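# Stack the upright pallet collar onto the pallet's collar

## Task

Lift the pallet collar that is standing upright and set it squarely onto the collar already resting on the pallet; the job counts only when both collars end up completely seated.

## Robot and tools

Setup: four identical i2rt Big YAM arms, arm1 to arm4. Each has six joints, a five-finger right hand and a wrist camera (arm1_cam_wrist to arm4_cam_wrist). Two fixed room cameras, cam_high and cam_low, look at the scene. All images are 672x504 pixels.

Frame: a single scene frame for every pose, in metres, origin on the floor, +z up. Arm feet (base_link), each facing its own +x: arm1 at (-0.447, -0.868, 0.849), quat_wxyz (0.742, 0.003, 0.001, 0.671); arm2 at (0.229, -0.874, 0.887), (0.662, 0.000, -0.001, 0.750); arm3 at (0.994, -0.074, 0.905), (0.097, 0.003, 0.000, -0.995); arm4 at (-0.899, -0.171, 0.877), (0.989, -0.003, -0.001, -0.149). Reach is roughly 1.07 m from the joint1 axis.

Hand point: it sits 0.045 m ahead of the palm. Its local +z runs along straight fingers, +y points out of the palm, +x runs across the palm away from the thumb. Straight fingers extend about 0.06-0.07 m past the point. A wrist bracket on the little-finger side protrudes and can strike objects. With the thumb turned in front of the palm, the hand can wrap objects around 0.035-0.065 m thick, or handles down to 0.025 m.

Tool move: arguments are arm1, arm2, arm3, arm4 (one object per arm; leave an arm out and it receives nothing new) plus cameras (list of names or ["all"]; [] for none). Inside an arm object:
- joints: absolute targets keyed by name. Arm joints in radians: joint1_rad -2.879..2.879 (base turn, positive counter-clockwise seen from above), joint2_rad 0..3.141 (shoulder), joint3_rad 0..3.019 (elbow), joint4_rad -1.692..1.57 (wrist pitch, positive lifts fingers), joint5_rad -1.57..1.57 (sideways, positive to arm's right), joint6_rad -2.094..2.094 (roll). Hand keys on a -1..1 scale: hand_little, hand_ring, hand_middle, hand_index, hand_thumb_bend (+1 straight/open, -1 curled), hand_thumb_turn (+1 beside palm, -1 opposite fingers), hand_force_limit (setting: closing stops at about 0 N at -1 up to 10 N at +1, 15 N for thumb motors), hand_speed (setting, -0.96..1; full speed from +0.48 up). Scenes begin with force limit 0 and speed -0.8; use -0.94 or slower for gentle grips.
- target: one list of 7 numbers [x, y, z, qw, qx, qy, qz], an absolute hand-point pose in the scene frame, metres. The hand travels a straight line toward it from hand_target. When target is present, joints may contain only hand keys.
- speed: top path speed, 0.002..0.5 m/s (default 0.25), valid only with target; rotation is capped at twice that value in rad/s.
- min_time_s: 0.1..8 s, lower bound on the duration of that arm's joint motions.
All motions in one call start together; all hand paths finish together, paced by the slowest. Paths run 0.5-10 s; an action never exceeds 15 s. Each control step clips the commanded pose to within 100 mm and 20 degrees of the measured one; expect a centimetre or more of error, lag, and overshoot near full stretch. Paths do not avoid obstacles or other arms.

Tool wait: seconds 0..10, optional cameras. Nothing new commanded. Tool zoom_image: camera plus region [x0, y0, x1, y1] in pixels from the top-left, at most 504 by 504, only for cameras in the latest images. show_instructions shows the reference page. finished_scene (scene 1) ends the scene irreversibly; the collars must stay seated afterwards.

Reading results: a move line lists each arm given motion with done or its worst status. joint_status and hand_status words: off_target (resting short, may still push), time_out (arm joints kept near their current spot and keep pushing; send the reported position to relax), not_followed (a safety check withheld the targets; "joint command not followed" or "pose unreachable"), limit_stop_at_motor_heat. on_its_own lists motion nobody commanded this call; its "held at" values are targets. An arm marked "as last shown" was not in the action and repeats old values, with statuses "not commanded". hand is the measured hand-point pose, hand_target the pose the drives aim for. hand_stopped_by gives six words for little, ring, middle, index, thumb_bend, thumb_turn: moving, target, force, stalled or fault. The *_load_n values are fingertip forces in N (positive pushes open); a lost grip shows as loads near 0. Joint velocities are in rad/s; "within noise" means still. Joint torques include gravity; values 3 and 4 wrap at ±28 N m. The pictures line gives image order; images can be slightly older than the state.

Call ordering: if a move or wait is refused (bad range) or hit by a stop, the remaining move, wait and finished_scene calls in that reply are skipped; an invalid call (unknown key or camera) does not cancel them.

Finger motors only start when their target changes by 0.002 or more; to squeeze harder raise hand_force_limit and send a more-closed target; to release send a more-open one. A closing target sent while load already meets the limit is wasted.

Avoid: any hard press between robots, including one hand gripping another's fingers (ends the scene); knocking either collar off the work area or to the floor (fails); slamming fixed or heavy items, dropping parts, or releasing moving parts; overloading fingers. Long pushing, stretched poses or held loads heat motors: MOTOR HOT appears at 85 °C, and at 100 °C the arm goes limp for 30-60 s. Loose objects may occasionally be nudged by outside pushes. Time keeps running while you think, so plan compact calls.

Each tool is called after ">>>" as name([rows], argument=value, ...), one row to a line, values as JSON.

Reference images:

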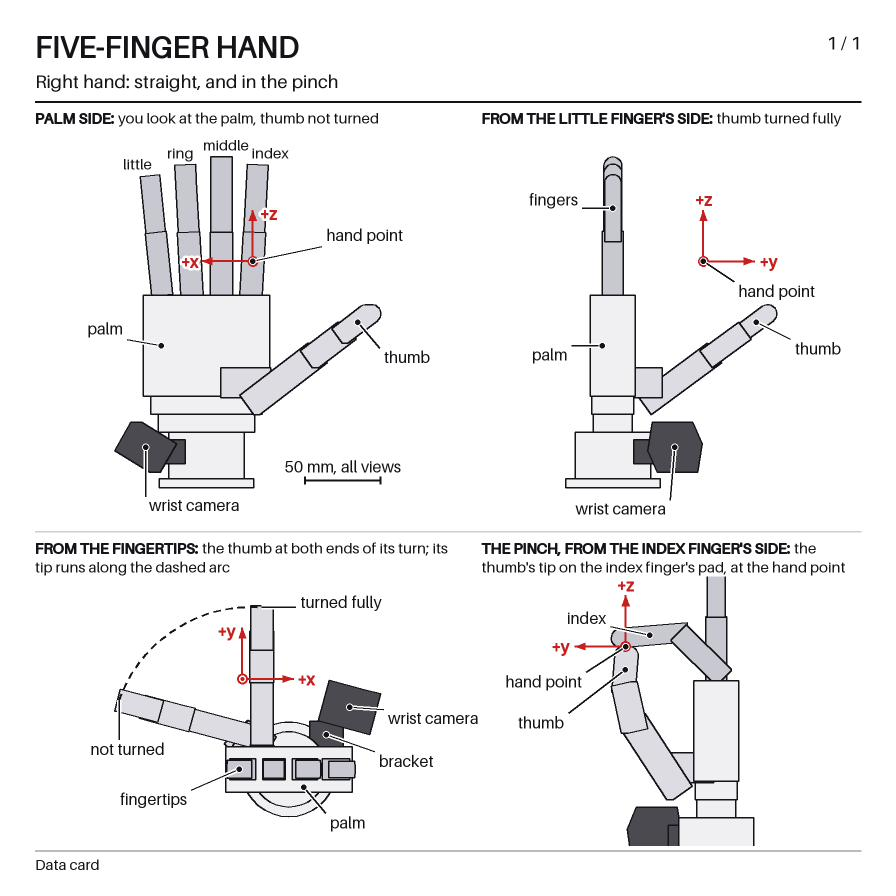

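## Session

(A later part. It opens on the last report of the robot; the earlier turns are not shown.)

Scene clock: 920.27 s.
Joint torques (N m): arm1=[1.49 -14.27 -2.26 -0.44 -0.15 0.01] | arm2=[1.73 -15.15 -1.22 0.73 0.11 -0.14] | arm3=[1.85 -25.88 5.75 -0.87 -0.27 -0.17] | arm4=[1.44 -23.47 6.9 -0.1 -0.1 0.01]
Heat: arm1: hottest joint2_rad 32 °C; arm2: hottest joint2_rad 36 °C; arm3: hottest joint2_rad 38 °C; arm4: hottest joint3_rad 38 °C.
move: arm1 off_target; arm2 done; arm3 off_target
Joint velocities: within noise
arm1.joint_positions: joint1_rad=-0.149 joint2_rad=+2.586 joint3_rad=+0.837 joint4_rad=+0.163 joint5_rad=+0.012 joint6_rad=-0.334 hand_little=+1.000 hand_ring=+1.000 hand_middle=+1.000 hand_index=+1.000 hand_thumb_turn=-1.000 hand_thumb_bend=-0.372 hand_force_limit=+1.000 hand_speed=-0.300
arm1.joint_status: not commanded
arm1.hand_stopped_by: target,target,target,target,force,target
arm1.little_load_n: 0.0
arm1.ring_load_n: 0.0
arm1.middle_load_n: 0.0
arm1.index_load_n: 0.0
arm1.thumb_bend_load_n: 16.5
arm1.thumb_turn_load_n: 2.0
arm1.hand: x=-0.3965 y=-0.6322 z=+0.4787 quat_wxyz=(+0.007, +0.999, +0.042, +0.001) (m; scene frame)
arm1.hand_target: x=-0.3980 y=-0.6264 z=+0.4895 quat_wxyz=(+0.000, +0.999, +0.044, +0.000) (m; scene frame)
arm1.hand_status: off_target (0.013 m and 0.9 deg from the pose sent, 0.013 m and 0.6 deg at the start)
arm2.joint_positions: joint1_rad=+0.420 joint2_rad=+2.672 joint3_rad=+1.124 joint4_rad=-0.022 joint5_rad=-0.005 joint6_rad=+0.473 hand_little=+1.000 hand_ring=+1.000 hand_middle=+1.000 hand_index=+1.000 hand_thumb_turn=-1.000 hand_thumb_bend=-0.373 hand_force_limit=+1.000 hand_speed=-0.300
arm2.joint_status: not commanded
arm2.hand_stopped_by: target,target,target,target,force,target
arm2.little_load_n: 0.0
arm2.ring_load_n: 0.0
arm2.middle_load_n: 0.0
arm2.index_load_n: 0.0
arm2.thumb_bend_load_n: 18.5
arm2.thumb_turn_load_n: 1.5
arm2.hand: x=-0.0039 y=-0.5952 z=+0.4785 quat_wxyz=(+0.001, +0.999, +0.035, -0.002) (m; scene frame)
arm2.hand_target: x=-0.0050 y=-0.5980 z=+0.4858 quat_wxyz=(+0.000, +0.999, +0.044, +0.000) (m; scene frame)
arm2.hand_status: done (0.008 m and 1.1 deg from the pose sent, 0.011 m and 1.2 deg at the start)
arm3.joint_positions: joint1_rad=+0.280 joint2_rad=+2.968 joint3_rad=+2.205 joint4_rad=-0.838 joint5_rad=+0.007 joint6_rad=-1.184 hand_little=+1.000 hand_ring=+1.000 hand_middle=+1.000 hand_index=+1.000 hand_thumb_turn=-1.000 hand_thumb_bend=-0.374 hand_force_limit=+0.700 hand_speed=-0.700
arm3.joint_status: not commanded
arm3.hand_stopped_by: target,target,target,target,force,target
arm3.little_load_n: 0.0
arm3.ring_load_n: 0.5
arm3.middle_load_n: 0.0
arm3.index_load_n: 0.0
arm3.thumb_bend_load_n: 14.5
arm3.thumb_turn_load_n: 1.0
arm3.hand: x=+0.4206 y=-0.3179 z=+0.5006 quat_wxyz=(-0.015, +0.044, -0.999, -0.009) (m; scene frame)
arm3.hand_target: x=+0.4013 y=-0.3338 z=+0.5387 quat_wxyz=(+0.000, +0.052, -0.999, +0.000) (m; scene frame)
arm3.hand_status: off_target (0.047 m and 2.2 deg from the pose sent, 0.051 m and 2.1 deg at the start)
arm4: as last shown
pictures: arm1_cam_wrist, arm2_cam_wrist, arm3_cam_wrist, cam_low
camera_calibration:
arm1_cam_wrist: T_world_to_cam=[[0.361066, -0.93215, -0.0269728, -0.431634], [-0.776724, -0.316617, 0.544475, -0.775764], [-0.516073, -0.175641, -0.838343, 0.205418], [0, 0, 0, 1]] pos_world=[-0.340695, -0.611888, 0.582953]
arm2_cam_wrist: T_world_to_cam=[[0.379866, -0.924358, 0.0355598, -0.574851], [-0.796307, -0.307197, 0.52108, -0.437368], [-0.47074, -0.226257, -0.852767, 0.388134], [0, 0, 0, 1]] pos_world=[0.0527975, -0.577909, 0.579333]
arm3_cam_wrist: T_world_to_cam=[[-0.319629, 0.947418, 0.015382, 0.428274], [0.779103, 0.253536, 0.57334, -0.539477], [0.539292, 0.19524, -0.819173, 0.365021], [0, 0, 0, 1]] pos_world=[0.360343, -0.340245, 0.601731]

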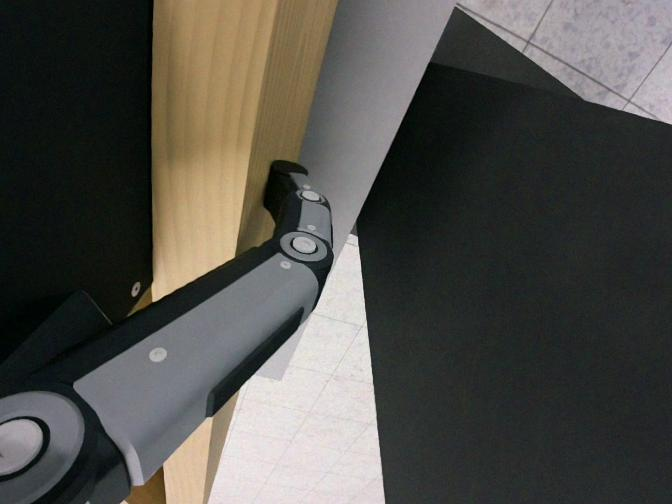

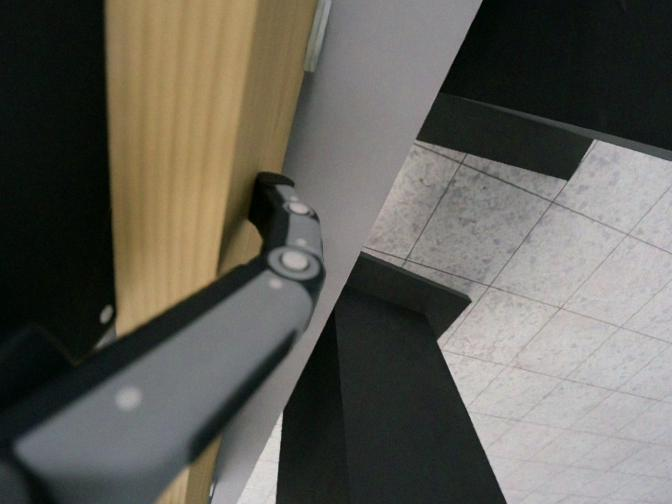

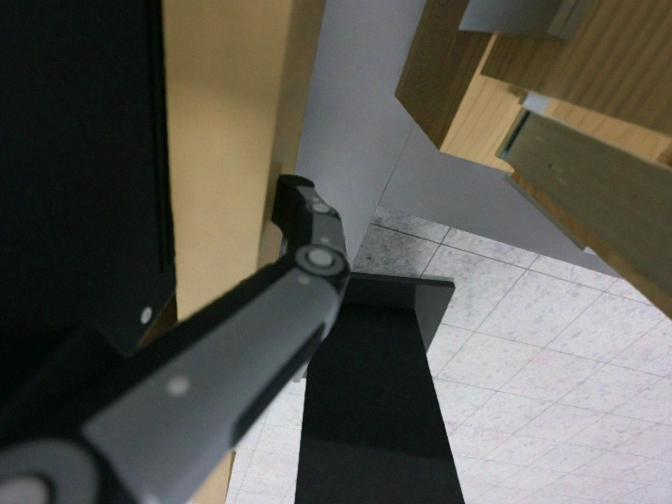

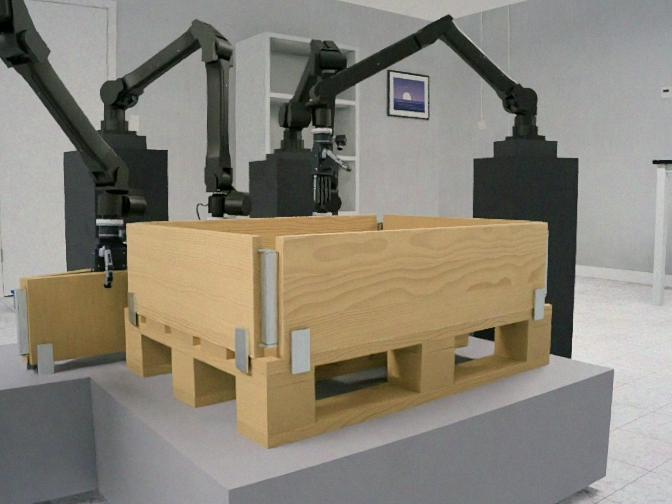

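>>> move(arm1={"target": [-0.398, -0.650, 0.476, 0, 0.9990, 0.0445, 0], "speed": 0.05}, arm2={"target": [-0.005, -0.622, 0.470, 0, 0.9990, 0.0445, 0], "speed": 0.05}, arm3={"target": [0.385, -0.284, 0.500, 0, -0.0523, 0.9986, 0], "speed": 0.05}, cameras=["arm1_cam_wrist", "arm3_cam_wrist", "cam_high", "arm4_cam_wrist"])

>>> zoom_image(camera="cam_high", region=[235, 200, 365, 350])

Scene clock: 970.10 s.
Joint torques (N m): arm1=[-0.15 -10.29 -2.48 0.36 -0.28 -0.14] | arm2=[3.31 -11.93 -1.31 1.57 -0.05 0.02] | arm3=[-2.2 -20.07 8.8 0.53 0.35 -0.69] | arm4=[1.38 -23.41 6.91 -0.08 -0.1 0.01]
Heat: arm1: hottest joint2_rad 32 °C; arm2: hottest joint2_rad 38 °C; arm3: hottest joint2_rad 44 °C; arm4: hottest joint3_rad 38 °C.
move: arm1 off_target; arm2 off_target; arm3 off_target
Joint velocities: within noise
arm1.joint_positions: joint1_rad=-0.150 joint2_rad=+2.590 joint3_rad=+0.810 joint4_rad=+0.224 joint5_rad=+0.015 joint6_rad=-0.338 hand_little=+1.000 hand_ring=+1.000 hand_middle=+1.000 hand_index=+1.000 hand_thumb_turn=-1.000 hand_thumb_bend=-0.372 hand_force_limit=+1.000 hand_speed=-0.300
arm1.joint_status: not commanded
arm1.hand_stopped_by: target,target,target,target,force,target
arm1.little_load_n: 0.0
arm1.ring_load_n: 0.0
arm1.middle_load_n: 0.0
arm1.index_load_n: -0.5
arm1.thumb_bend_load_n: 18.0
arm1.thumb_turn_load_n: 2.5
arm1.hand: x=-0.3961 y=-0.6357 z=+0.4776 quat_wxyz=(-0.007, +0.999, +0.044, +0.007) (m; scene frame)
arm1.hand_target: x=-0.3982 y=-0.6500 z=+0.4763 quat_wxyz=(+0.000, +0.999, +0.044, +0.000) (m; scene frame)
arm1.hand_status: off_target (0.015 m and 1.1 deg from the pose sent, 0.018 m and 0.8 deg at the start)
arm2.joint_positions: joint1_rad=+0.431 joint2_rad=+2.672 joint3_rad=+1.100 joint4_rad=+0.023 joint5_rad=+0.000 joint6_rad=+0.486 hand_little=+1.000 hand_ring=+1.000 hand_middle=+1.000 hand_index=+1.000 hand_thumb_turn=-1.000 hand_thumb_bend=-0.373 hand_force_limit=+1.000 hand_speed=-0.300
arm2.joint_status: not commanded
arm2.hand_stopped_by: target,target,target,target,force,target
arm2.little_load_n: 0.0
arm2.ring_load_n: 0.0
arm2.middle_load_n: 0.0
arm2.index_load_n: 0.0
arm2.thumb_bend_load_n: 19.5
arm2.thumb_turn_load_n: 1.5
arm2.hand: x=-0.0050 y=-0.5999 z=+0.4774 quat_wxyz=(-0.010, +0.999, +0.035, -0.005) (m; scene frame)
arm2.hand_target: x=-0.0041 y=-0.6215 z=+0.4706 quat_wxyz=(+0.000, +0.999, +0.044, +0.000) (m; scene frame)
arm2.hand_status: off_target (0.023 m and 1.7 deg from the pose sent, 0.028 m and 1.1 deg at the start)
arm3.joint_positions: joint1_rad=+0.267 joint2_rad=+2.969 joint3_rad=+2.205 joint4_rad=-0.833 joint5_rad=-0.007 joint6_rad=-1.208 hand_little=+1.000 hand_ring=+1.000 hand_middle=+1.000 hand_index=+1.000 hand_thumb_turn=-1.000 hand_thumb_bend=-0.374 hand_force_limit=+0.700 hand_speed=-0.700
arm3.joint_status: not commanded
arm3.hand_stopped_by: target,target,target,target,force,target
arm3.little_load_n: 0.0
arm3.ring_load_n: 0.0
arm3.middle_load_n: 0.0
arm3.index_load_n: 0.0
arm3.thumb_bend_load_n: 16.5
arm3.thumb_turn_load_n: 2.5
arm3.hand: x=+0.4164 y=-0.3122 z=+0.4992 quat_wxyz=(-0.016, +0.049, -0.999, -0.002) (m; scene frame)
arm3.hand_target: x=+0.3870 y=-0.2835 z=+0.5012 quat_wxyz=(+0.001, +0.052, -0.999, -0.001) (m; scene frame)
arm3.hand_status: off_target (0.042 m and 1.9 deg from the pose sent, 0.049 m and 2.3 deg at the start)
arm4.joint_positions: joint1_rad=-0.097 joint2_rad=+2.461 joint3_rad=+1.961 joint4_rad=-1.050 joint5_rad=-0.002 joint6_rad=+0.819 hand_little=+1.000 hand_ring=+1.000 hand_middle=+1.000 hand_index=+1.000 hand_thumb_turn=-1.000 hand_thumb_bend=+1.000 hand_force_limit=+0.000 hand_speed=-0.800
arm4.joint_status: not commanded
arm4.hand_stopped_by: target,target,target,target,target,target
arm4.little_load_n: 0.0
arm4.ring_load_n: 0.0
arm4.middle_load_n: 0.0
arm4.index_load_n: 0.0
arm4.thumb_bend_load_n: 0.0
arm4.thumb_turn_load_n: 0.0
arm4.hand: x=-0.2452 y=-0.3738 z=+0.7439 quat_wxyz=(-0.010, +0.177, -0.984, +0.008) (m; scene frame)
arm4.hand_target: x=-0.2500 y=-0.3602 z=+0.7400 quat_wxyz=(+0.000, +0.176, -0.984, +0.000) (m; scene frame)
arm4.hand_status: not commanded
pictures: arm1_cam_wrist, arm3_cam_wrist, arm4_cam_wrist, cam_high
camera_calibration:
arm1_cam_wrist: T_world_to_cam=[[0.364127, -0.930052, -0.0491457, -0.42191], [-0.781485, -0.333815, 0.527114, -0.780499], [-0.506649, -0.15353, -0.848372, 0.226575], [0, 0, 0, 1]] pos_world=[-0.341525, -0.618154, 0.582897]
arm3_cam_wrist: T_world_to_cam=[[-0.329276, 0.944233, 0.000890533, 0.431829], [0.774733, 0.269628, 0.571917, -0.529309], [0.539783, 0.189008, -0.820311, 0.363518], [0, 0, 0, 1]] pos_world=[0.356044, -0.333739, 0.600534]
arm4_cam_wrist: T_world_to_cam=[[-0.592916, 0.804871, -0.0251591, 0.169725], [0.677876, 0.515741, 0.523923, -0.0330502], [0.434666, 0.293588, -0.851394, 0.970126], [0, 0, 0, 1]] pos_world=[-0.298644, -0.404378, 0.847545]

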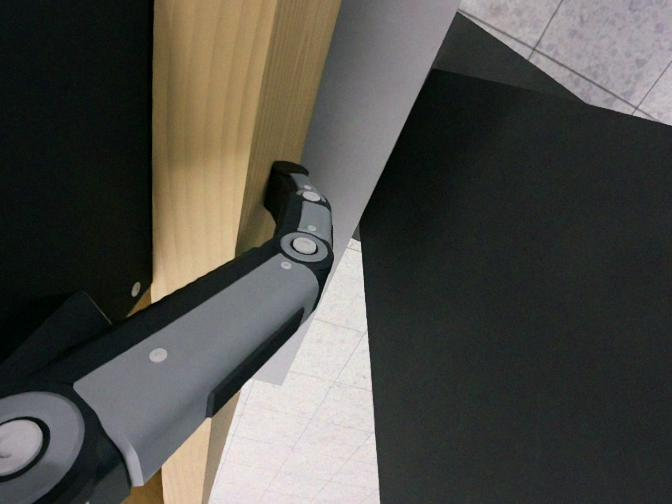

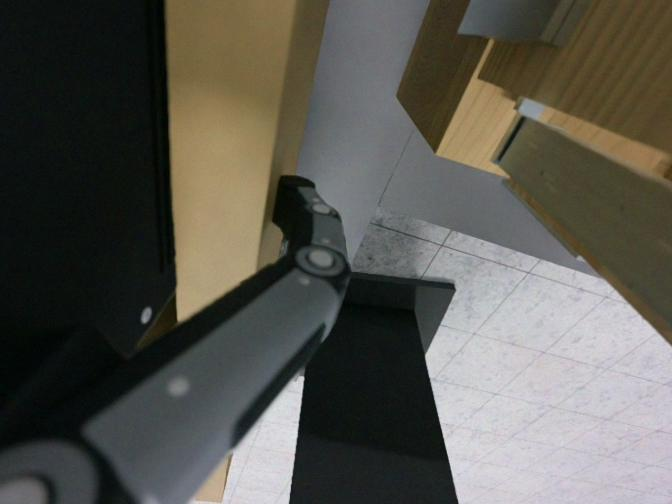

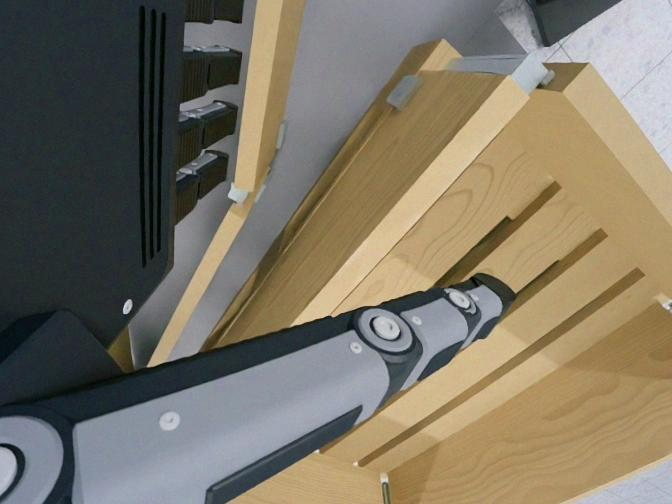

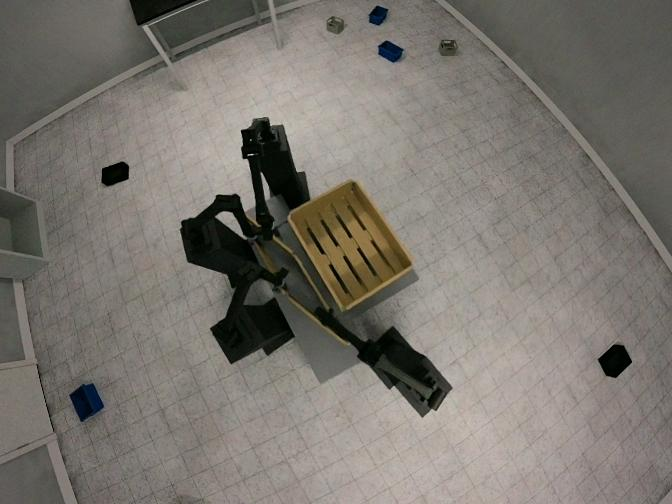

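Scaled by 3.360 from the camera's 672x504 image, which has a finer 960x720 frame.

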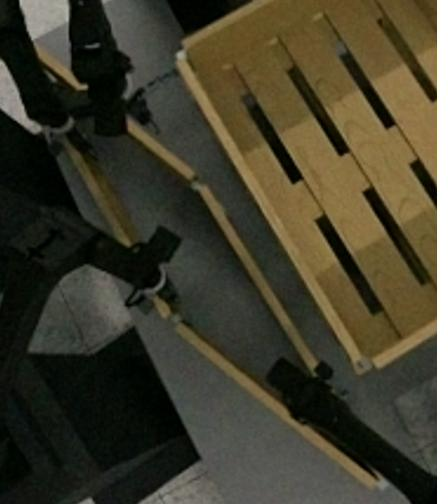

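>>> move(arm3={"joints": {"hand_thumb_bend": 0.2, "hand_speed": 0.0}, "target": [0.401, -0.320, 0.480, 0, -0.0523, 0.9986, 0], "speed": 0.1})

>>> move(arm3={"joints": {"hand_thumb_bend": -0.95, "hand_force_limit": 1.0, "hand_speed": -0.3}}, cameras=["arm3_cam_wrist"])

Scene clock: 977.10 s.
Joint torques (N m): arm1=[-0.09 -10.29 -2.24 0.24 -0.28 -0.12] | arm2=[3.31 -11.69 -1.11 1.47 -0.05 0.02] | arm3=[1.85 -19.78 9.31 -0.16 0.24 -0.04] | arm4=[1.38 -23.36 6.91 -0.09 -0.09 0]
Heat: arm1: hottest joint2_rad 33 °C; arm2: hottest joint2_rad 37 °C; arm3: hottest joint2_rad 43 °C; arm4: hottest joint3_rad 38 °C.
move: arm3 done
Joint velocities: within noise
arm1, arm2, arm4: as last shown
arm1.joint_positions: joint1_rad=-0.151 joint2_rad=+2.590 joint3_rad=+0.806 joint4_rad=+0.227 joint5_rad=+0.015 joint6_rad=-0.340 hand_little=+1.000 hand_ring=+1.000 hand_middle=+1.000 hand_index=+1.000 hand_thumb_turn=-1.000 hand_thumb_bend=-0.372 hand_force_limit=+1.000 hand_speed=-0.300
arm1.index_load_n: 0.0
arm1.thumb_bend_load_n: 16.5
arm1.thumb_turn_load_n: 2.0
arm1.hand: x=-0.3960 y=-0.6374 z=+0.4777 quat_wxyz=(-0.006, +0.999, +0.044, +0.007) (m; scene frame)
arm1.hand_target: x=-0.3982 y=-0.6498 z=+0.4763 quat_wxyz=(+0.000, +0.999, +0.045, +0.000) (m; scene frame)
arm2.joint_positions: joint1_rad=+0.433 joint2_rad=+2.672 joint3_rad=+1.097 joint4_rad=+0.024 joint5_rad=+0.000 joint6_rad=+0.486 hand_little=+1.000 hand_ring=+1.000 hand_middle=+1.000 hand_index=+1.000 hand_thumb_turn=-1.000 hand_thumb_bend=-0.373 hand_force_limit=+1.000 hand_speed=-0.300
arm2.thumb_bend_load_n: 17.0
arm2.thumb_turn_load_n: 1.0
arm2.hand: x=-0.0048 y=-0.6019 z=+0.4774 quat_wxyz=(-0.009, +0.999, +0.035, -0.004) (m; scene frame)
arm2.hand_target: x=-0.0041 y=-0.6217 z=+0.4706 quat_wxyz=(+0.000, +0.999, +0.045, +0.000) (m; scene frame)
arm3.joint_positions: joint1_rad=+0.267 joint2_rad=+3.025 joint3_rad=+2.280 joint4_rad=-0.829 joint5_rad=-0.007 joint6_rad=-1.215 hand_little=+1.000 hand_ring=+1.000 hand_middle=+1.000 hand_index=+1.000 hand_thumb_turn=-1.000 hand_thumb_bend=+0.200 hand_force_limit=+0.700 hand_speed=+0.000
arm3.joint_status: all done
arm3.hand_stopped_by: target,target,target,target,target,target
arm3.little_load_n: 0.0
arm3.ring_load_n: 0.0
arm3.middle_load_n: 0.0
arm3.index_load_n: 0.0
arm3.thumb_bend_load_n: 0.0
arm3.thumb_turn_load_n: 0.0
arm3.hand: x=+0.4068 y=-0.3172 z=+0.4817 quat_wxyz=(-0.006, +0.053, -0.999, +0.002) (m; scene frame)
arm3.hand_target: x=+0.4012 y=-0.3198 z=+0.4801 quat_wxyz=(+0.000, +0.052, -0.999, +0.000) (m; scene frame)
arm3.hand_status: done (0.007 m and 0.7 deg from the pose sent, 0.026 m and 1.9 deg at the start)
pictures: none

Scene clock: 978.60 s.
Joint torques (N m): arm1=[0.03 -10.29 -2.22 0.23 -0.28 -0.12] | arm2=[3.02 -11.81 -1.11 1.43 -0.07 0.02] | arm3=[1.49 -20.07 9.25 -0.21 -0.01 -0.24] | arm4=[1.32 -23.47 6.91 -0.08 -0.1 0.01]
Heat: arm1: hottest joint2_rad 33 °C; arm2: hottest joint2_rad 37 °C; arm3: hottest joint2_rad 43 °C; arm4: hottest joint3_rad 38 °C.
move: arm3 off_target
Joint velocities: within noise
arm1, arm2, arm4: as last shown
arm1.ring_load_n: -0.5
arm2.joint_positions: joint1_rad=+0.433 joint2_rad=+2.672 joint3_rad=+1.097 joint4_rad=+0.025 joint5_rad=+0.000 joint6_rad=+0.486 hand_little=+1.000 hand_ring=+1.000 hand_middle=+1.000 hand_index=+1.000 hand_thumb_turn=-1.000 hand_thumb_bend=-0.373 hand_force_limit=+1.000 hand_speed=-0.300
arm2.thumb_bend_load_n: 17.5
arm2.thumb_turn_load_n: 1.5
arm2.hand: x=-0.0048 y=-0.6017 z=+0.4774 quat_wxyz=(-0.009, +0.999, +0.035, -0.004) (m; scene frame)
arm2.hand_target: x=-0.0041 y=-0.6216 z=+0.4706 quat_wxyz=(+0.000, +0.999, +0.045, +0.000) (m; scene frame)
arm3.joint_positions: joint1_rad=+0.267 joint2_rad=+3.026 joint3_rad=+2.280 joint4_rad=-0.829 joint5_rad=-0.001 joint6_rad=-1.196 hand_little=+1.000 hand_ring=+1.000 hand_middle=+1.000 hand_index=+1.000 hand_thumb_turn=-1.000 hand_thumb_bend=-0.375 hand_force_limit=+1.000 hand_speed=-0.300
arm3.joint_status: hand_thumb_bend off_target (ended at -0.375, target -0.950); the others done
arm3.hand_stopped_by: target,target,target,target,force,target
arm3.little_load_n: 0.0
arm3.ring_load_n: 0.0
arm3.middle_load_n: 0.0
arm3.index_load_n: 0.0
arm3.thumb_bend_load_n: 19.0
arm3.thumb_turn_load_n: 1.0
arm3.hand: x=+0.4077 y=-0.3165 z=+0.4816 quat_wxyz=(-0.004, +0.043, -0.999, -0.001) (m; scene frame)
arm3.hand_target: x=+0.4013 y=-0.3198 z=+0.4801 quat_wxyz=(+0.000, +0.052, -0.999, +0.000) (m; scene frame)
arm3.hand_status: not commanded
arm4.little_load_n: -0.5
pictures: arm3_cam_wrist
camera_calibration:
arm3_cam_wrist: T_world_to_cam=[[-0.318107, 0.948046, 0.00420941, 0.428104], [0.790941, 0.262939, 0.552518, -0.510695], [0.522705, 0.179089, -0.833491, 0.364667], [0, 0, 0, 1]] pos_world=[0.349499, -0.336888, 0.584313]

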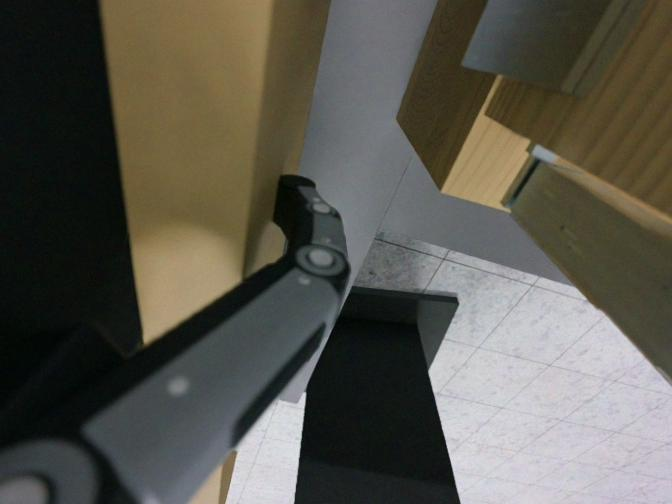

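>>> move(arm1={"target": [-0.398, -0.668, 0.491, 0, 0.9990, 0.0445, 0], "speed": 0.05}, arm2={"target": [-0.005, -0.640, 0.486, 0, 0.9990, 0.0445, 0], "speed": 0.05}, arm3={"target": [0.385, -0.260, 0.525, 0, -0.0523, 0.9986, 0], "speed": 0.05}, cameras=["arm1_cam_wrist", "arm3_cam_wrist", "cam_high", "arm4_cam_wrist"])

>>> zoom_image(camera="cam_high", region=[235, 200, 365, 350])

Scene clock: 984.97 s.
Joint torques (N m): arm1=[0.67 -12.28 -4.64 -0.16 -0.7 -0.05] | arm2=[4.54 -14.1 -3.34 0.94 -0.64 0.2] | arm3=[-2.08 -25.17 3.79 -2.22 0.15 -0.63] | arm4=[1.38 -23.47 6.9 -0.08 -0.1 0.01]
Heat: arm1: hottest joint2_rad 32 °C; arm2: hottest joint2_rad 37 °C; arm3: hottest joint2_rad 41 °C; arm4: hottest joint3_rad 38 °C.
move: arm1 off_target; arm2 off_target; arm3 off_target
Joint velocities: within noise
arm1.joint_positions: joint1_rad=-0.176 joint2_rad=+2.592 joint3_rad=+0.769 joint4_rad=+0.274 joint5_rad=+0.026 joint6_rad=-0.365 hand_little=+1.000 hand_ring=+1.000 hand_middle=+1.000 hand_index=+1.000 hand_thumb_turn=-1.000 hand_thumb_bend=-0.372 hand_force_limit=+1.000 hand_speed=-0.300
arm1.joint_status: not commanded
arm1.hand_stopped_by: target,target,target,target,force,target
arm1.little_load_n: -0.5
arm1.ring_load_n: 0.0
arm1.middle_load_n: 0.0
arm1.index_load_n: 0.0
arm1.thumb_bend_load_n: 18.0
arm1.thumb_turn_load_n: 0.5
arm1.hand: x=-0.3900 y=-0.6516 z=+0.4801 quat_wxyz=(-0.008, +0.999, +0.044, +0.013) (m; scene frame)
arm1.hand_target: x=-0.3979 y=-0.6680 z=+0.4904 quat_wxyz=(+0.000, +0.999, +0.044, +0.000) (m; scene frame)
arm1.hand_status: off_target (0.021 m and 1.8 deg from the pose sent, 0.033 m and 1.0 deg at the start)
arm2.joint_positions: joint1_rad=+0.440 joint2_rad=+2.670 joint3_rad=+1.055 joint4_rad=+0.067 joint5_rad=+0.016 joint6_rad=+0.493 hand_little=+1.000 hand_ring=+1.000 hand_middle=+1.000 hand_index=+1.000 hand_thumb_turn=-1.000 hand_thumb_bend=-0.373 hand_force_limit=+1.000 hand_speed=-0.300
arm2.joint_status: not commanded
arm2.hand_stopped_by: target,target,target,target,force,target
arm2.little_load_n: 0.0
arm2.ring_load_n: 0.0
arm2.middle_load_n: 0.0
arm2.index_load_n: 0.0
arm2.thumb_bend_load_n: 19.0
arm2.thumb_turn_load_n: 2.0
arm2.hand: x=+0.0034 y=-0.6141 z=+0.4777 quat_wxyz=(-0.014, +0.999, +0.035, +0.002) (m; scene frame)
arm2.hand_target: x=-0.0035 y=-0.6391 z=+0.4854 quat_wxyz=(+0.000, +0.999, +0.045, +0.000) (m; scene frame)
arm2.hand_status: off_target (0.029 m and 1.9 deg from the pose sent, 0.039 m and 1.6 deg at the start)
arm3.joint_positions: joint1_rad=+0.228 joint2_rad=+2.965 joint3_rad=+2.161 joint4_rad=-0.743 joint5_rad=-0.005 joint6_rad=-1.244 hand_little=+1.000 hand_ring=+1.000 hand_middle=+1.000 hand_index=+1.000 hand_thumb_turn=-1.000 hand_thumb_bend=-0.374 hand_force_limit=+1.000 hand_speed=-0.300
arm3.joint_status: not commanded
arm3.hand_stopped_by: target,target,target,target,force,target
arm3.little_load_n: 0.0
arm3.ring_load_n: 0.0
arm3.middle_load_n: 0.0
arm3.index_load_n: 0.0
arm3.thumb_bend_load_n: 23.0
arm3.thumb_turn_load_n: 1.5
arm3.hand: x=+0.4027 y=-0.2897 z=+0.4876 quat_wxyz=(+0.008, +0.048, -0.999, +0.007) (m; scene frame)
arm3.hand_target: x=+0.3851 y=-0.2608 z=+0.5222 quat_wxyz=(+0.000, +0.052, -0.999, +0.000) (m; scene frame)
arm3.hand_status: off_target (0.051 m and 1.3 deg from the pose sent, 0.075 m and 1.1 deg at the start)
arm4: as last shown
arm4.little_load_n: 0.0
arm4.index_load_n: -0.5
pictures: arm1_cam_wrist, arm3_cam_wrist, arm4_cam_wrist, cam_high
camera_calibration:
arm1_cam_wrist: T_world_to_cam=[[0.364877, -0.929823, -0.0478904, -0.43899], [-0.788236, -0.335874, 0.515629, -0.780806], [-0.495529, -0.150392, -0.855473, 0.239189], [0, 0, 0, 1]] pos_world=[-0.336757, -0.634463, 0.586202]
arm3_cam_wrist: T_world_to_cam=[[-0.326009, 0.945363, -0.00268962, 0.406831], [0.801512, 0.277908, 0.529477, -0.505767], [0.501295, 0.170458, -0.84832, 0.380886], [0, 0, 0, 1]] pos_world=[0.347073, -0.308971, 0.592]
arm4_cam_wrist: T_world_to_cam=[[-0.592916, 0.804871, -0.0251591, 0.169725], [0.677876, 0.515741, 0.523923, -0.0330502], [0.434666, 0.293588, -0.851394, 0.970126], [0, 0, 0, 1]] pos_world=[-0.298644, -0.404378, 0.847545]

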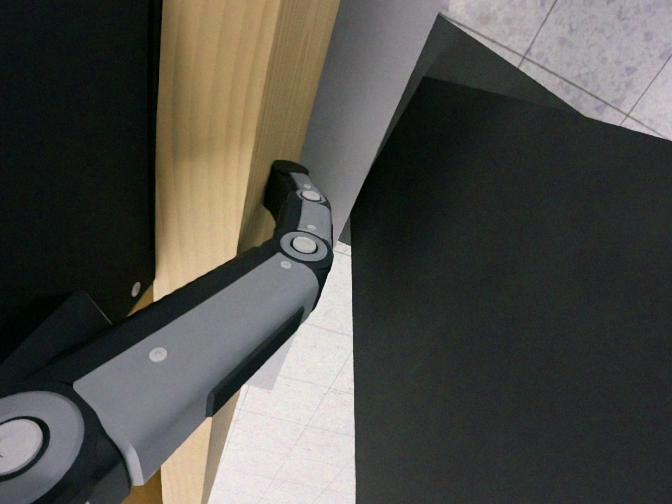

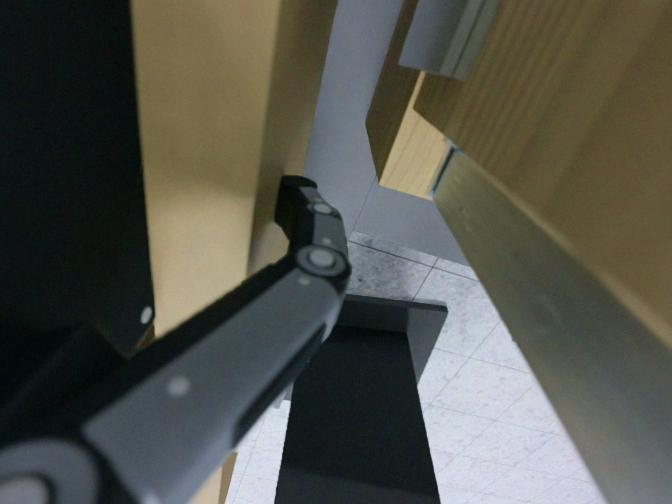

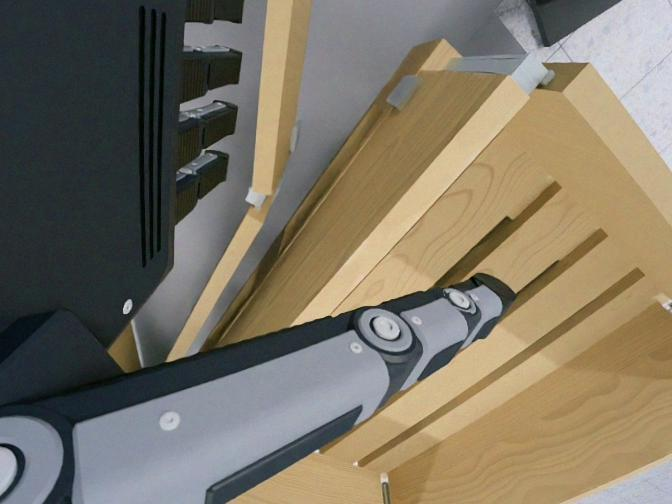

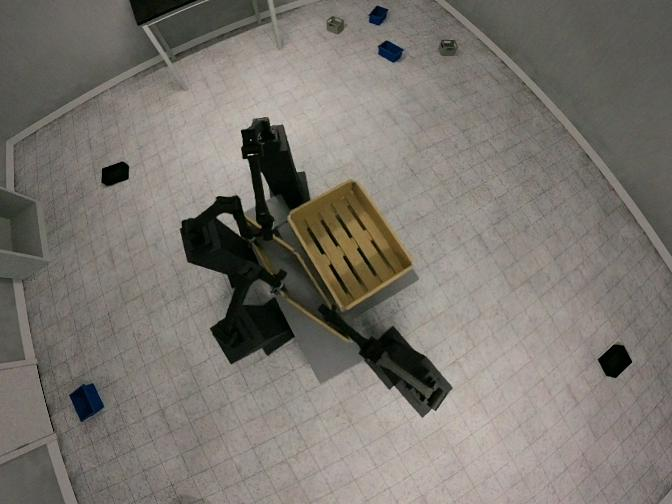

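Scaled by 3.360 from the camera's 672x504 image, which has a finer 960x720 frame.

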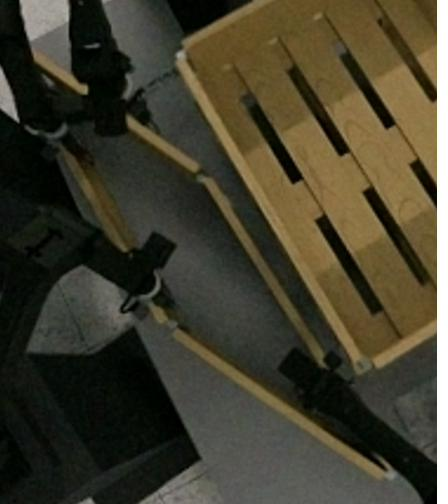

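>>> move(arm1={"target": [-0.392, -0.715, 0.491, 0, 0.9990, 0.0445, 0], "speed": 0.05}, arm2={"target": [0.005, -0.690, 0.486, 0, 0.9990, 0.0445, 0], "speed": 0.05}, arm3={"target": [0.375, -0.262, 0.525, 0, -0.0523, 0.9986, 0], "speed": 0.05}, cameras=["arm1_cam_wrist", "arm2_cam_wrist", "arm3_cam_wrist", "cam_high", "arm4_cam_wrist"])

>>> zoom_image(camera="cam_high", region=[235, 200, 365, 350])

Scene clock: 992.13 s.
Joint torques (N m): arm1=[0.21 -10.17 -6.17 -0.12 -0.62 -0.24] | arm2=[5.3 -12.16 -4.52 1.22 -1.22 0.16] | arm3=[-0.67 -24 7.25 -3.41 -0.02 -0.61] | arm4=[1.38 -23.47 6.93 -0.09 -0.1 0.01]
Heat: arm1: hottest joint2_rad 32 °C; arm2: hottest joint2_rad 36 °C; arm3: hottest joint2_rad 41 °C; arm4: hottest joint3_rad 37 °C.
move: arm1 off_target; arm2 off_target; arm3 off_target
Joint velocities: within noise
arm1.joint_positions: joint1_rad=-0.252 joint2_rad=+2.619 joint3_rad=+0.691 joint4_rad=+0.410 joint5_rad=+0.024 joint6_rad=-0.425 hand_little=+1.000 hand_ring=+1.000 hand_middle=+1.000 hand_index=+1.000 hand_thumb_turn=-1.000 hand_thumb_bend=-0.371 hand_force_limit=+1.000 hand_speed=-0.300
arm1.joint_status: not commanded
arm1.hand_stopped_by: target,target,target,target,force,target
arm1.little_load_n: 0.0
arm1.ring_load_n: 0.0
arm1.middle_load_n: -0.5
arm1.index_load_n: 0.0
arm1.thumb_bend_load_n: 21.0
arm1.thumb_turn_load_n: 2.0
arm1.hand: x=-0.3797 y=-0.6831 z=+0.4803 quat_wxyz=(-0.022, +0.999, +0.036, +0.018) (m; scene frame)
arm1.hand_target: x=-0.3919 y=-0.7142 z=+0.4908 quat_wxyz=(+0.000, +0.999, +0.044, +0.000) (m; scene frame)
arm1.hand_status: off_target (0.036 m and 3.4 deg from the pose sent, 0.064 m and 1.8 deg at the start)
arm2.joint_positions: joint1_rad=+0.486 joint2_rad=+2.675 joint3_rad=+0.949 joint4_rad=+0.186 joint5_rad=+0.032 joint6_rad=+0.557 hand_little=+1.000 hand_ring=+1.000 hand_middle=+1.000 hand_index=+1.000 hand_thumb_turn=-1.000 hand_thumb_bend=-0.372 hand_force_limit=+1.000 hand_speed=-0.300
arm2.joint_status: not commanded
arm2.hand_stopped_by: target,target,target,target,force,target
arm2.little_load_n: 0.0
arm2.ring_load_n: 0.0
arm2.middle_load_n: 0.0
arm2.index_load_n: 0.0
arm2.thumb_bend_load_n: 21.0
arm2.thumb_turn_load_n: 1.0
arm2.hand: x=+0.0128 y=-0.6533 z=+0.4790 quat_wxyz=(-0.022, +0.999, +0.026, +0.006) (m; scene frame)
arm2.hand_target: x=+0.0081 y=-0.6886 z=+0.4856 quat_wxyz=(+0.001, +0.999, +0.044, +0.001) (m; scene frame)
arm2.hand_status: off_target (0.038 m and 3.3 deg from the pose sent, 0.076 m and 1.9 deg at the start)
arm3.joint_positions: joint1_rad=+0.211 joint2_rad=+2.965 joint3_rad=+2.179 joint4_rad=-0.742 joint5_rad=-0.002 joint6_rad=-1.251 hand_little=+1.000 hand_ring=+1.000 hand_middle=+1.000 hand_index=+1.000 hand_thumb_turn=-1.000 hand_thumb_bend=-0.373 hand_force_limit=+1.000 hand_speed=-0.300
arm3.joint_status: not commanded
arm3.hand_stopped_by: target,target,target,target,force,target
arm3.little_load_n: 0.0
arm3.ring_load_n: 0.0
arm3.middle_load_n: 0.0
arm3.index_load_n: 0.0
arm3.thumb_bend_load_n: 28.0
arm3.thumb_turn_load_n: 2.5
arm3.hand: x=+0.3895 y=-0.2828 z=+0.4915 quat_wxyz=(+0.017, +0.043, -0.999, +0.008) (m; scene frame)
arm3.hand_target: x=+0.3749 y=-0.2624 z=+0.5232 quat_wxyz=(+0.002, +0.052, -0.999, +0.001) (m; scene frame)
arm3.hand_status: off_target (0.042 m and 2.4 deg from the pose sent, 0.054 m and 1.3 deg at the start)
arm4: as last shown
arm4.index_load_n: 0.0
pictures: arm1_cam_wrist, arm2_cam_wrist, arm3_cam_wrist, arm4_cam_wrist, cam_high
camera_calibration:
arm1_cam_wrist: T_world_to_cam=[[0.351381, -0.933605, -0.0700875, -0.469012], [-0.797726, -0.337743, 0.499563, -0.780637], [-0.490066, -0.119626, -0.863438, 0.266652], [0, 0, 0, 1]] pos_world=[-0.327255, -0.669628, 0.587342]
arm2_cam_wrist: T_world_to_cam=[[0.363222, -0.9317, -0.00210929, -0.621551], [-0.808536, -0.31633, 0.49619, -0.436157], [-0.462968, -0.178522, -0.868211, 0.421699], [0, 0, 0, 1]] pos_world=[0.0683452, -0.641786, 0.58123]
arm3_cam_wrist: T_world_to_cam=[[-0.316834, 0.948481, -0.000972667, 0.39253], [0.813636, 0.272316, 0.513654, -0.4977], [0.487455, 0.161951, -0.857997, 0.397358], [0, 0, 0, 1]] pos_world=[0.335619, -0.301128, 0.596959]
arm4_cam_wrist: T_world_to_cam=[[-0.592916, 0.804871, -0.0251591, 0.169725], [0.677876, 0.515741, 0.523923, -0.0330502], [0.434666, 0.293588, -0.851394, 0.970126], [0, 0, 0, 1]] pos_world=[-0.298644, -0.404378, 0.847545]

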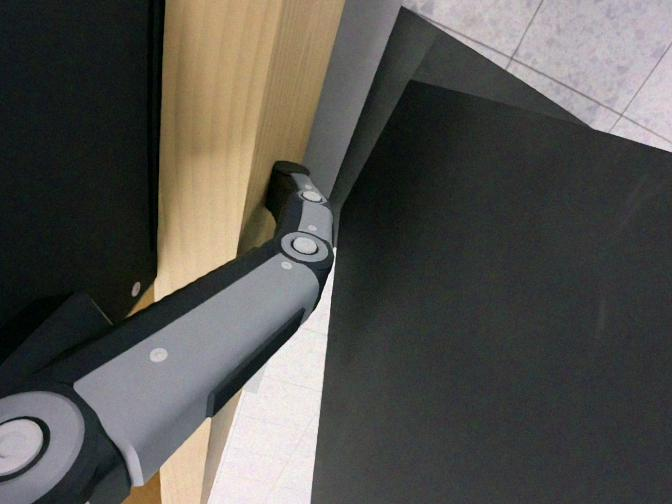

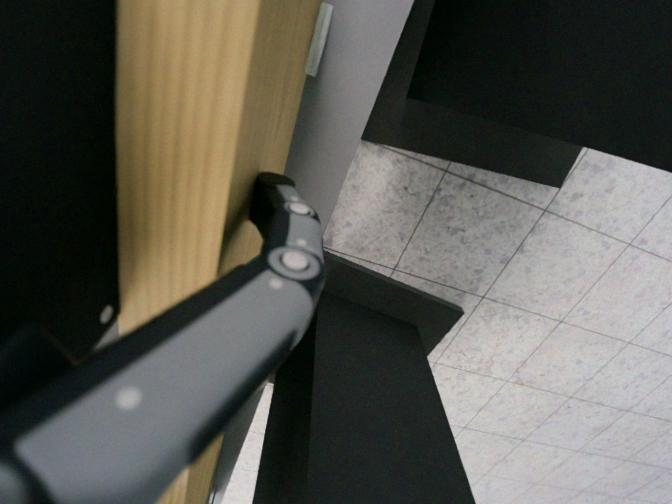

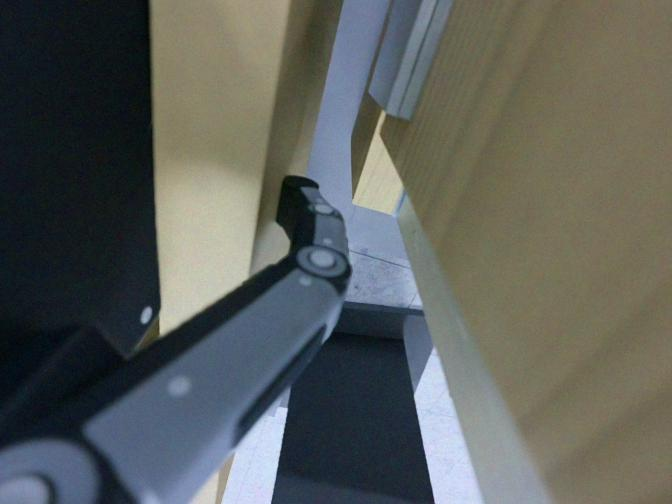

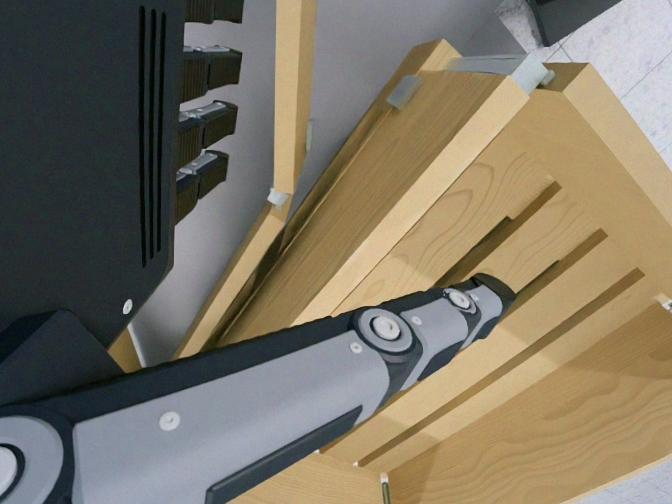

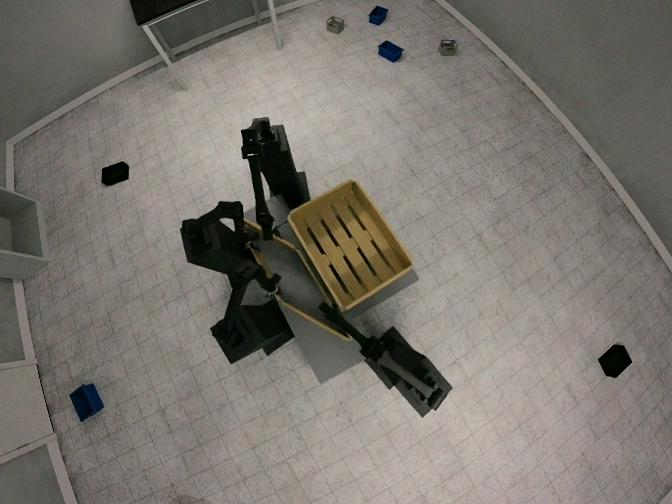

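Scaled by 3.360 from the camera's 672x504 image, which has a finer 960x720 frame.

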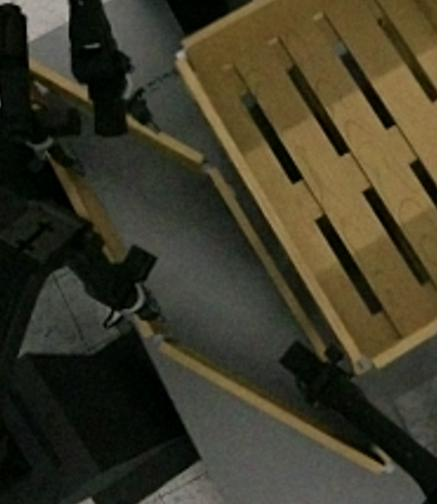

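>>> move(arm1={"target": [-0.385, -0.700, 0.478, 0, 0.9995, 0.0320, 0], "speed": 0.05}, arm2={"target": [0.010, -0.672, 0.472, 0, 0.9995, 0.0320, 0], "speed": 0.05}, arm3={"target": [0.377, -0.275, 0.492, 0, -0.0471, 0.9989, 0], "speed": 0.05}, cameras=["arm4_cam_wrist", "cam_high"])

>>> zoom_image(camera="arm4_cam_wrist", region=[100, 0, 400, 380])

Scene clock: 1006.70 s.
Joint torques (N m): arm1=[-0.44 -8.88 -2.44 -0.61 -0.42 -0.1] | arm2=[2.43 -10.17 -0.9 0.59 -1.19 0.04] | arm3=[-0.03 -20.37 9.35 -0.49 -0.01 -0.4] | arm4=[1.38 -23.41 6.91 -0.09 -0.1 0.01]
Heat: arm1: hottest joint2_rad 32 °C; arm2: hottest joint2_rad 36 °C; arm3: hottest joint2_rad 39 °C; arm4: hottest joint3_rad 37 °C.
move: arm1 off_target; arm2 off_target; arm3 off_target
Joint velocities: within noise
arm1.joint_positions: joint1_rad=-0.257 joint2_rad=+2.620 joint3_rad=+0.700 joint4_rad=+0.386 joint5_rad=+0.019 joint6_rad=-0.427 hand_little=+1.000 hand_ring=+1.000 hand_middle=+1.000 hand_index=+1.000 hand_thumb_turn=-1.000 hand_thumb_bend=-0.371 hand_force_limit=+1.000 hand_speed=-0.300
arm1.joint_status: not commanded
arm1.hand_stopped_by: target,target,target,target,force,target
arm1.little_load_n: 0.0
arm1.ring_load_n: 0.0
arm1.middle_load_n: 0.0
arm1.index_load_n: 0.0
arm1.thumb_bend_load_n: 17.5
arm1.thumb_turn_load_n: 0.5
arm1.hand: x=-0.3800 y=-0.6841 z=+0.4798 quat_wxyz=(-0.015, +0.999, +0.035, +0.013) (m; scene frame)
arm1.hand_target: x=-0.3852 y=-0.6998 z=+0.4785 quat_wxyz=(+0.000, +0.999, +0.032, +0.000) (m; scene frame)
arm1.hand_status: off_target (0.017 m and 2.3 deg from the pose sent, 0.018 m and 3.3 deg at the start)
arm2.joint_positions: joint1_rad=+0.486 joint2_rad=+2.677 joint3_rad=+0.953 joint4_rad=+0.186 joint5_rad=+0.031 joint6_rad=+0.557 hand_little=+1.000 hand_ring=+1.000 hand_middle=+1.000 hand_index=+1.000 hand_thumb_turn=-1.000 hand_thumb_bend=-0.372 hand_force_limit=+1.000 hand_speed=-0.300
arm2.joint_status: not commanded
arm2.hand_stopped_by: target,target,target,target,force,target
arm2.little_load_n: 0.0
arm2.ring_load_n: 0.0
arm2.middle_load_n: 0.0
arm2.index_load_n: 0.0
arm2.thumb_bend_load_n: 20.0
arm2.thumb_turn_load_n: 1.5
arm2.hand: x=+0.0120 y=-0.6524 z=+0.4782 quat_wxyz=(-0.022, +0.999, +0.026, +0.005) (m; scene frame)
arm2.hand_target: x=+0.0107 y=-0.6716 z=+0.4727 quat_wxyz=(+0.000, +0.999, +0.032, +0.000) (m; scene frame)
arm2.hand_status: off_target (0.021 m and 2.7 deg from the pose sent, 0.020 m and 2.7 deg at the start)
arm3.joint_positions: joint1_rad=+0.211 joint2_rad=+3.006 joint3_rad=+2.265 joint4_rad=-0.832 joint5_rad=-0.001 joint6_rad=-1.244 hand_little=+1.000 hand_ring=+1.000 hand_middle=+1.000 hand_index=+1.000 hand_thumb_turn=-1.000 hand_thumb_bend=-0.373 hand_force_limit=+1.000 hand_speed=-0.300
arm3.joint_status: not commanded
arm3.hand_stopped_by: target,target,target,target,force,target
arm3.little_load_n: 0.0
arm3.ring_load_n: 0.0
arm3.middle_load_n: 0.0
arm3.index_load_n: 0.0
arm3.thumb_bend_load_n: 22.0
arm3.thumb_turn_load_n: 1.0
arm3.hand: x=+0.3901 y=-0.2827 z=+0.4904 quat_wxyz=(-0.004, +0.039, -0.999, +0.000) (m; scene frame)
arm3.hand_target: x=+0.3775 y=-0.2749 z=+0.4922 quat_wxyz=(+0.001, +0.047, -0.999, +0.000) (m; scene frame)
arm3.hand_status: off_target (0.015 m and 1.0 deg from the pose sent, 0.015 m and 2.2 deg at the start)
arm4: as last shown
arm4.thumb_bend_load_n: -0.5
pictures: arm4_cam_wrist, cam_high
camera_calibration:
arm4_cam_wrist: T_world_to_cam=[[-0.592916, 0.804871, -0.0251591, 0.169725], [0.677876, 0.515741, 0.523923, -0.0330502], [0.434666, 0.293588, -0.851394, 0.970126], [0, 0, 0, 1]] pos_world=[-0.298644, -0.404378, 0.847545]

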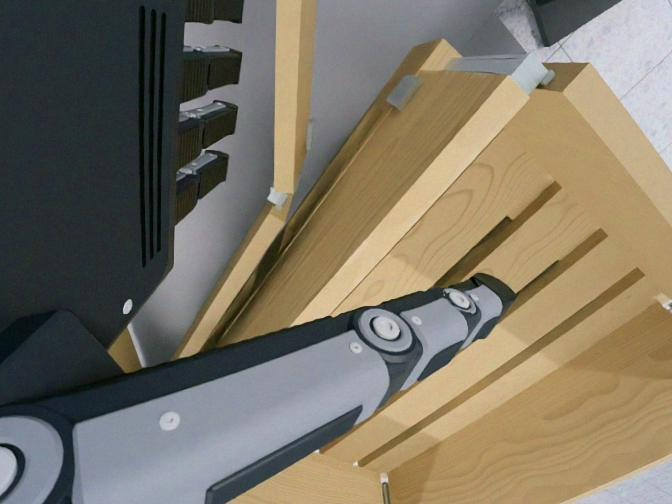

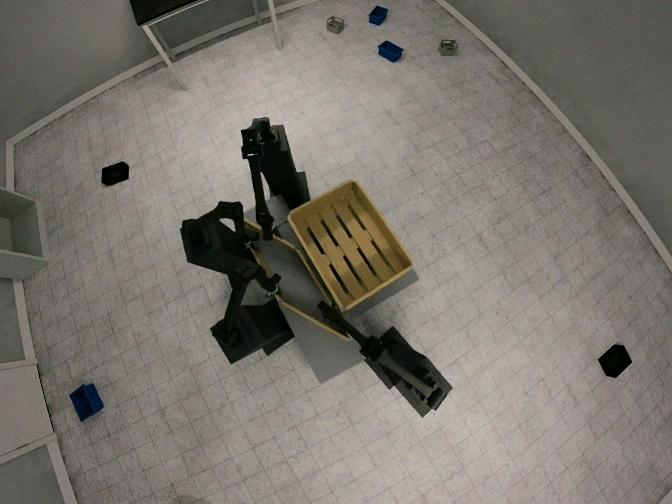

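Scaled by 1.326 from the camera's 672x504 image, which has a finer 960x720 frame.

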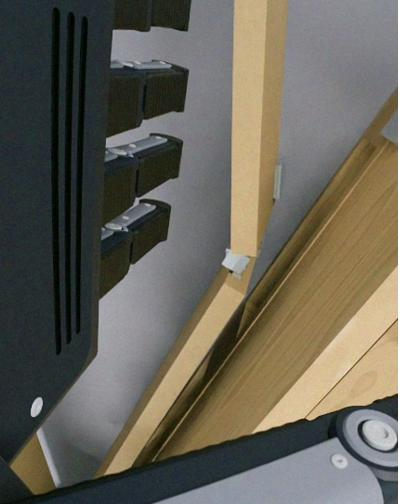

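>>> move(arm4={"target": [-0.242, -0.403, 0.622, 0, -0.2596, 0.9657, 0], "speed": 0.2}, cameras=["arm4_cam_wrist"])

>>> zoom_image(camera="arm4_cam_wrist", region=[100, 0, 400, 380])

Scene clock: 1024.70 s.
Joint torques (N m): arm1=[-0.38 -8.82 -2.44 -0.59 -0.41 -0.1] | arm2=[2.55 -10.11 -0.91 0.54 -1.2 0.01] | arm3=[0.15 -20.42 9.37 -0.5 -0.01 -0.39] | arm4=[-0.44 -21.71 11.51 -0.17 -0.07 -0.33]
Heat: arm1: hottest joint2_rad 32 °C; arm2: hottest joint2_rad 35 °C; arm3: hottest joint2_rad 40 °C; arm4: hottest joint3_rad 38 °C.
move: arm4 off_target
Joint velocities: within noise
arm1, arm2, arm3: as last shown
arm1.thumb_bend_load_n: 18.0
arm2.thumb_bend_load_n: 19.5
arm2.thumb_turn_load_n: 1.0
arm3.joint_positions: joint1_rad=+0.211 joint2_rad=+3.006 joint3_rad=+2.266 joint4_rad=-0.832 joint5_rad=-0.001 joint6_rad=-1.244 hand_little=+1.000 hand_ring=+1.000 hand_middle=+1.000 hand_index=+1.000 hand_thumb_turn=-1.000 hand_thumb_bend=-0.373 hand_force_limit=+1.000 hand_speed=-0.300
arm3.thumb_bend_load_n: 22.5
arm3.thumb_turn_load_n: 0.5
arm3.hand: x=+0.3899 y=-0.2827 z=+0.4905 quat_wxyz=(-0.004, +0.039, -0.999, +0.000) (m; scene frame)
arm3.hand_target: x=+0.3773 y=-0.2750 z=+0.4923 quat_wxyz=(+0.001, +0.047, -0.999, +0.000) (m; scene frame)
arm4.joint_positions: joint1_rad=-0.115 joint2_rad=+2.726 joint3_rad=+2.163 joint4_rad=-1.015 joint5_rad=-0.002 joint6_rad=+0.638 hand_little=+1.000 hand_ring=+1.000 hand_middle=+1.000 hand_index=+1.000 hand_thumb_turn=-1.000 hand_thumb_bend=+1.000 hand_force_limit=+0.000 hand_speed=-0.800
arm4.joint_status: not commanded
arm4.hand_stopped_by: target,target,target,target,target,target
arm4.little_load_n: 0.0
arm4.ring_load_n: 0.0
arm4.middle_load_n: 0.0
arm4.index_load_n: 0.0
arm4.thumb_bend_load_n: 0.0
arm4.thumb_turn_load_n: 0.0
arm4.hand: x=-0.2454 y=-0.3929 z=+0.6289 quat_wxyz=(+0.002, +0.256, -0.967, +0.000) (m; scene frame)
arm4.hand_target: x=-0.2425 y=-0.4027 z=+0.6223 quat_wxyz=(-0.001, +0.259, -0.966, +0.001) (m; scene frame)
arm4.hand_status: off_target (0.013 m and 0.4 deg from the pose sent, 0.125 m and 9.8 deg at the start)
pictures: arm4_cam_wrist
camera_calibration:
arm4_cam_wrist: T_world_to_cam=[[-0.715317, 0.6988, -0.00016278, 0.0946183], [0.600089, 0.614393, 0.512264, 0.0641846], [0.35807, 0.366334, -0.858828, 0.892344], [0, 0, 0, 1]] pos_world=[-0.290356, -0.43245, 0.733506]

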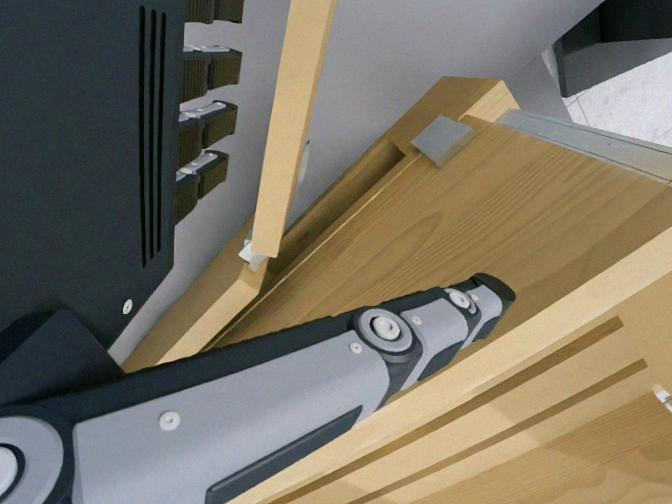

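Scaled by 1.326 from the camera's 672x504 image, which has a finer 960x720 frame.

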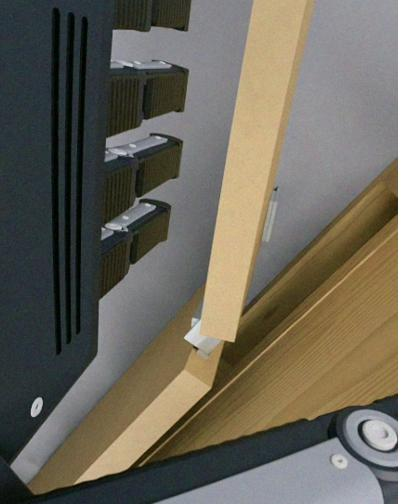

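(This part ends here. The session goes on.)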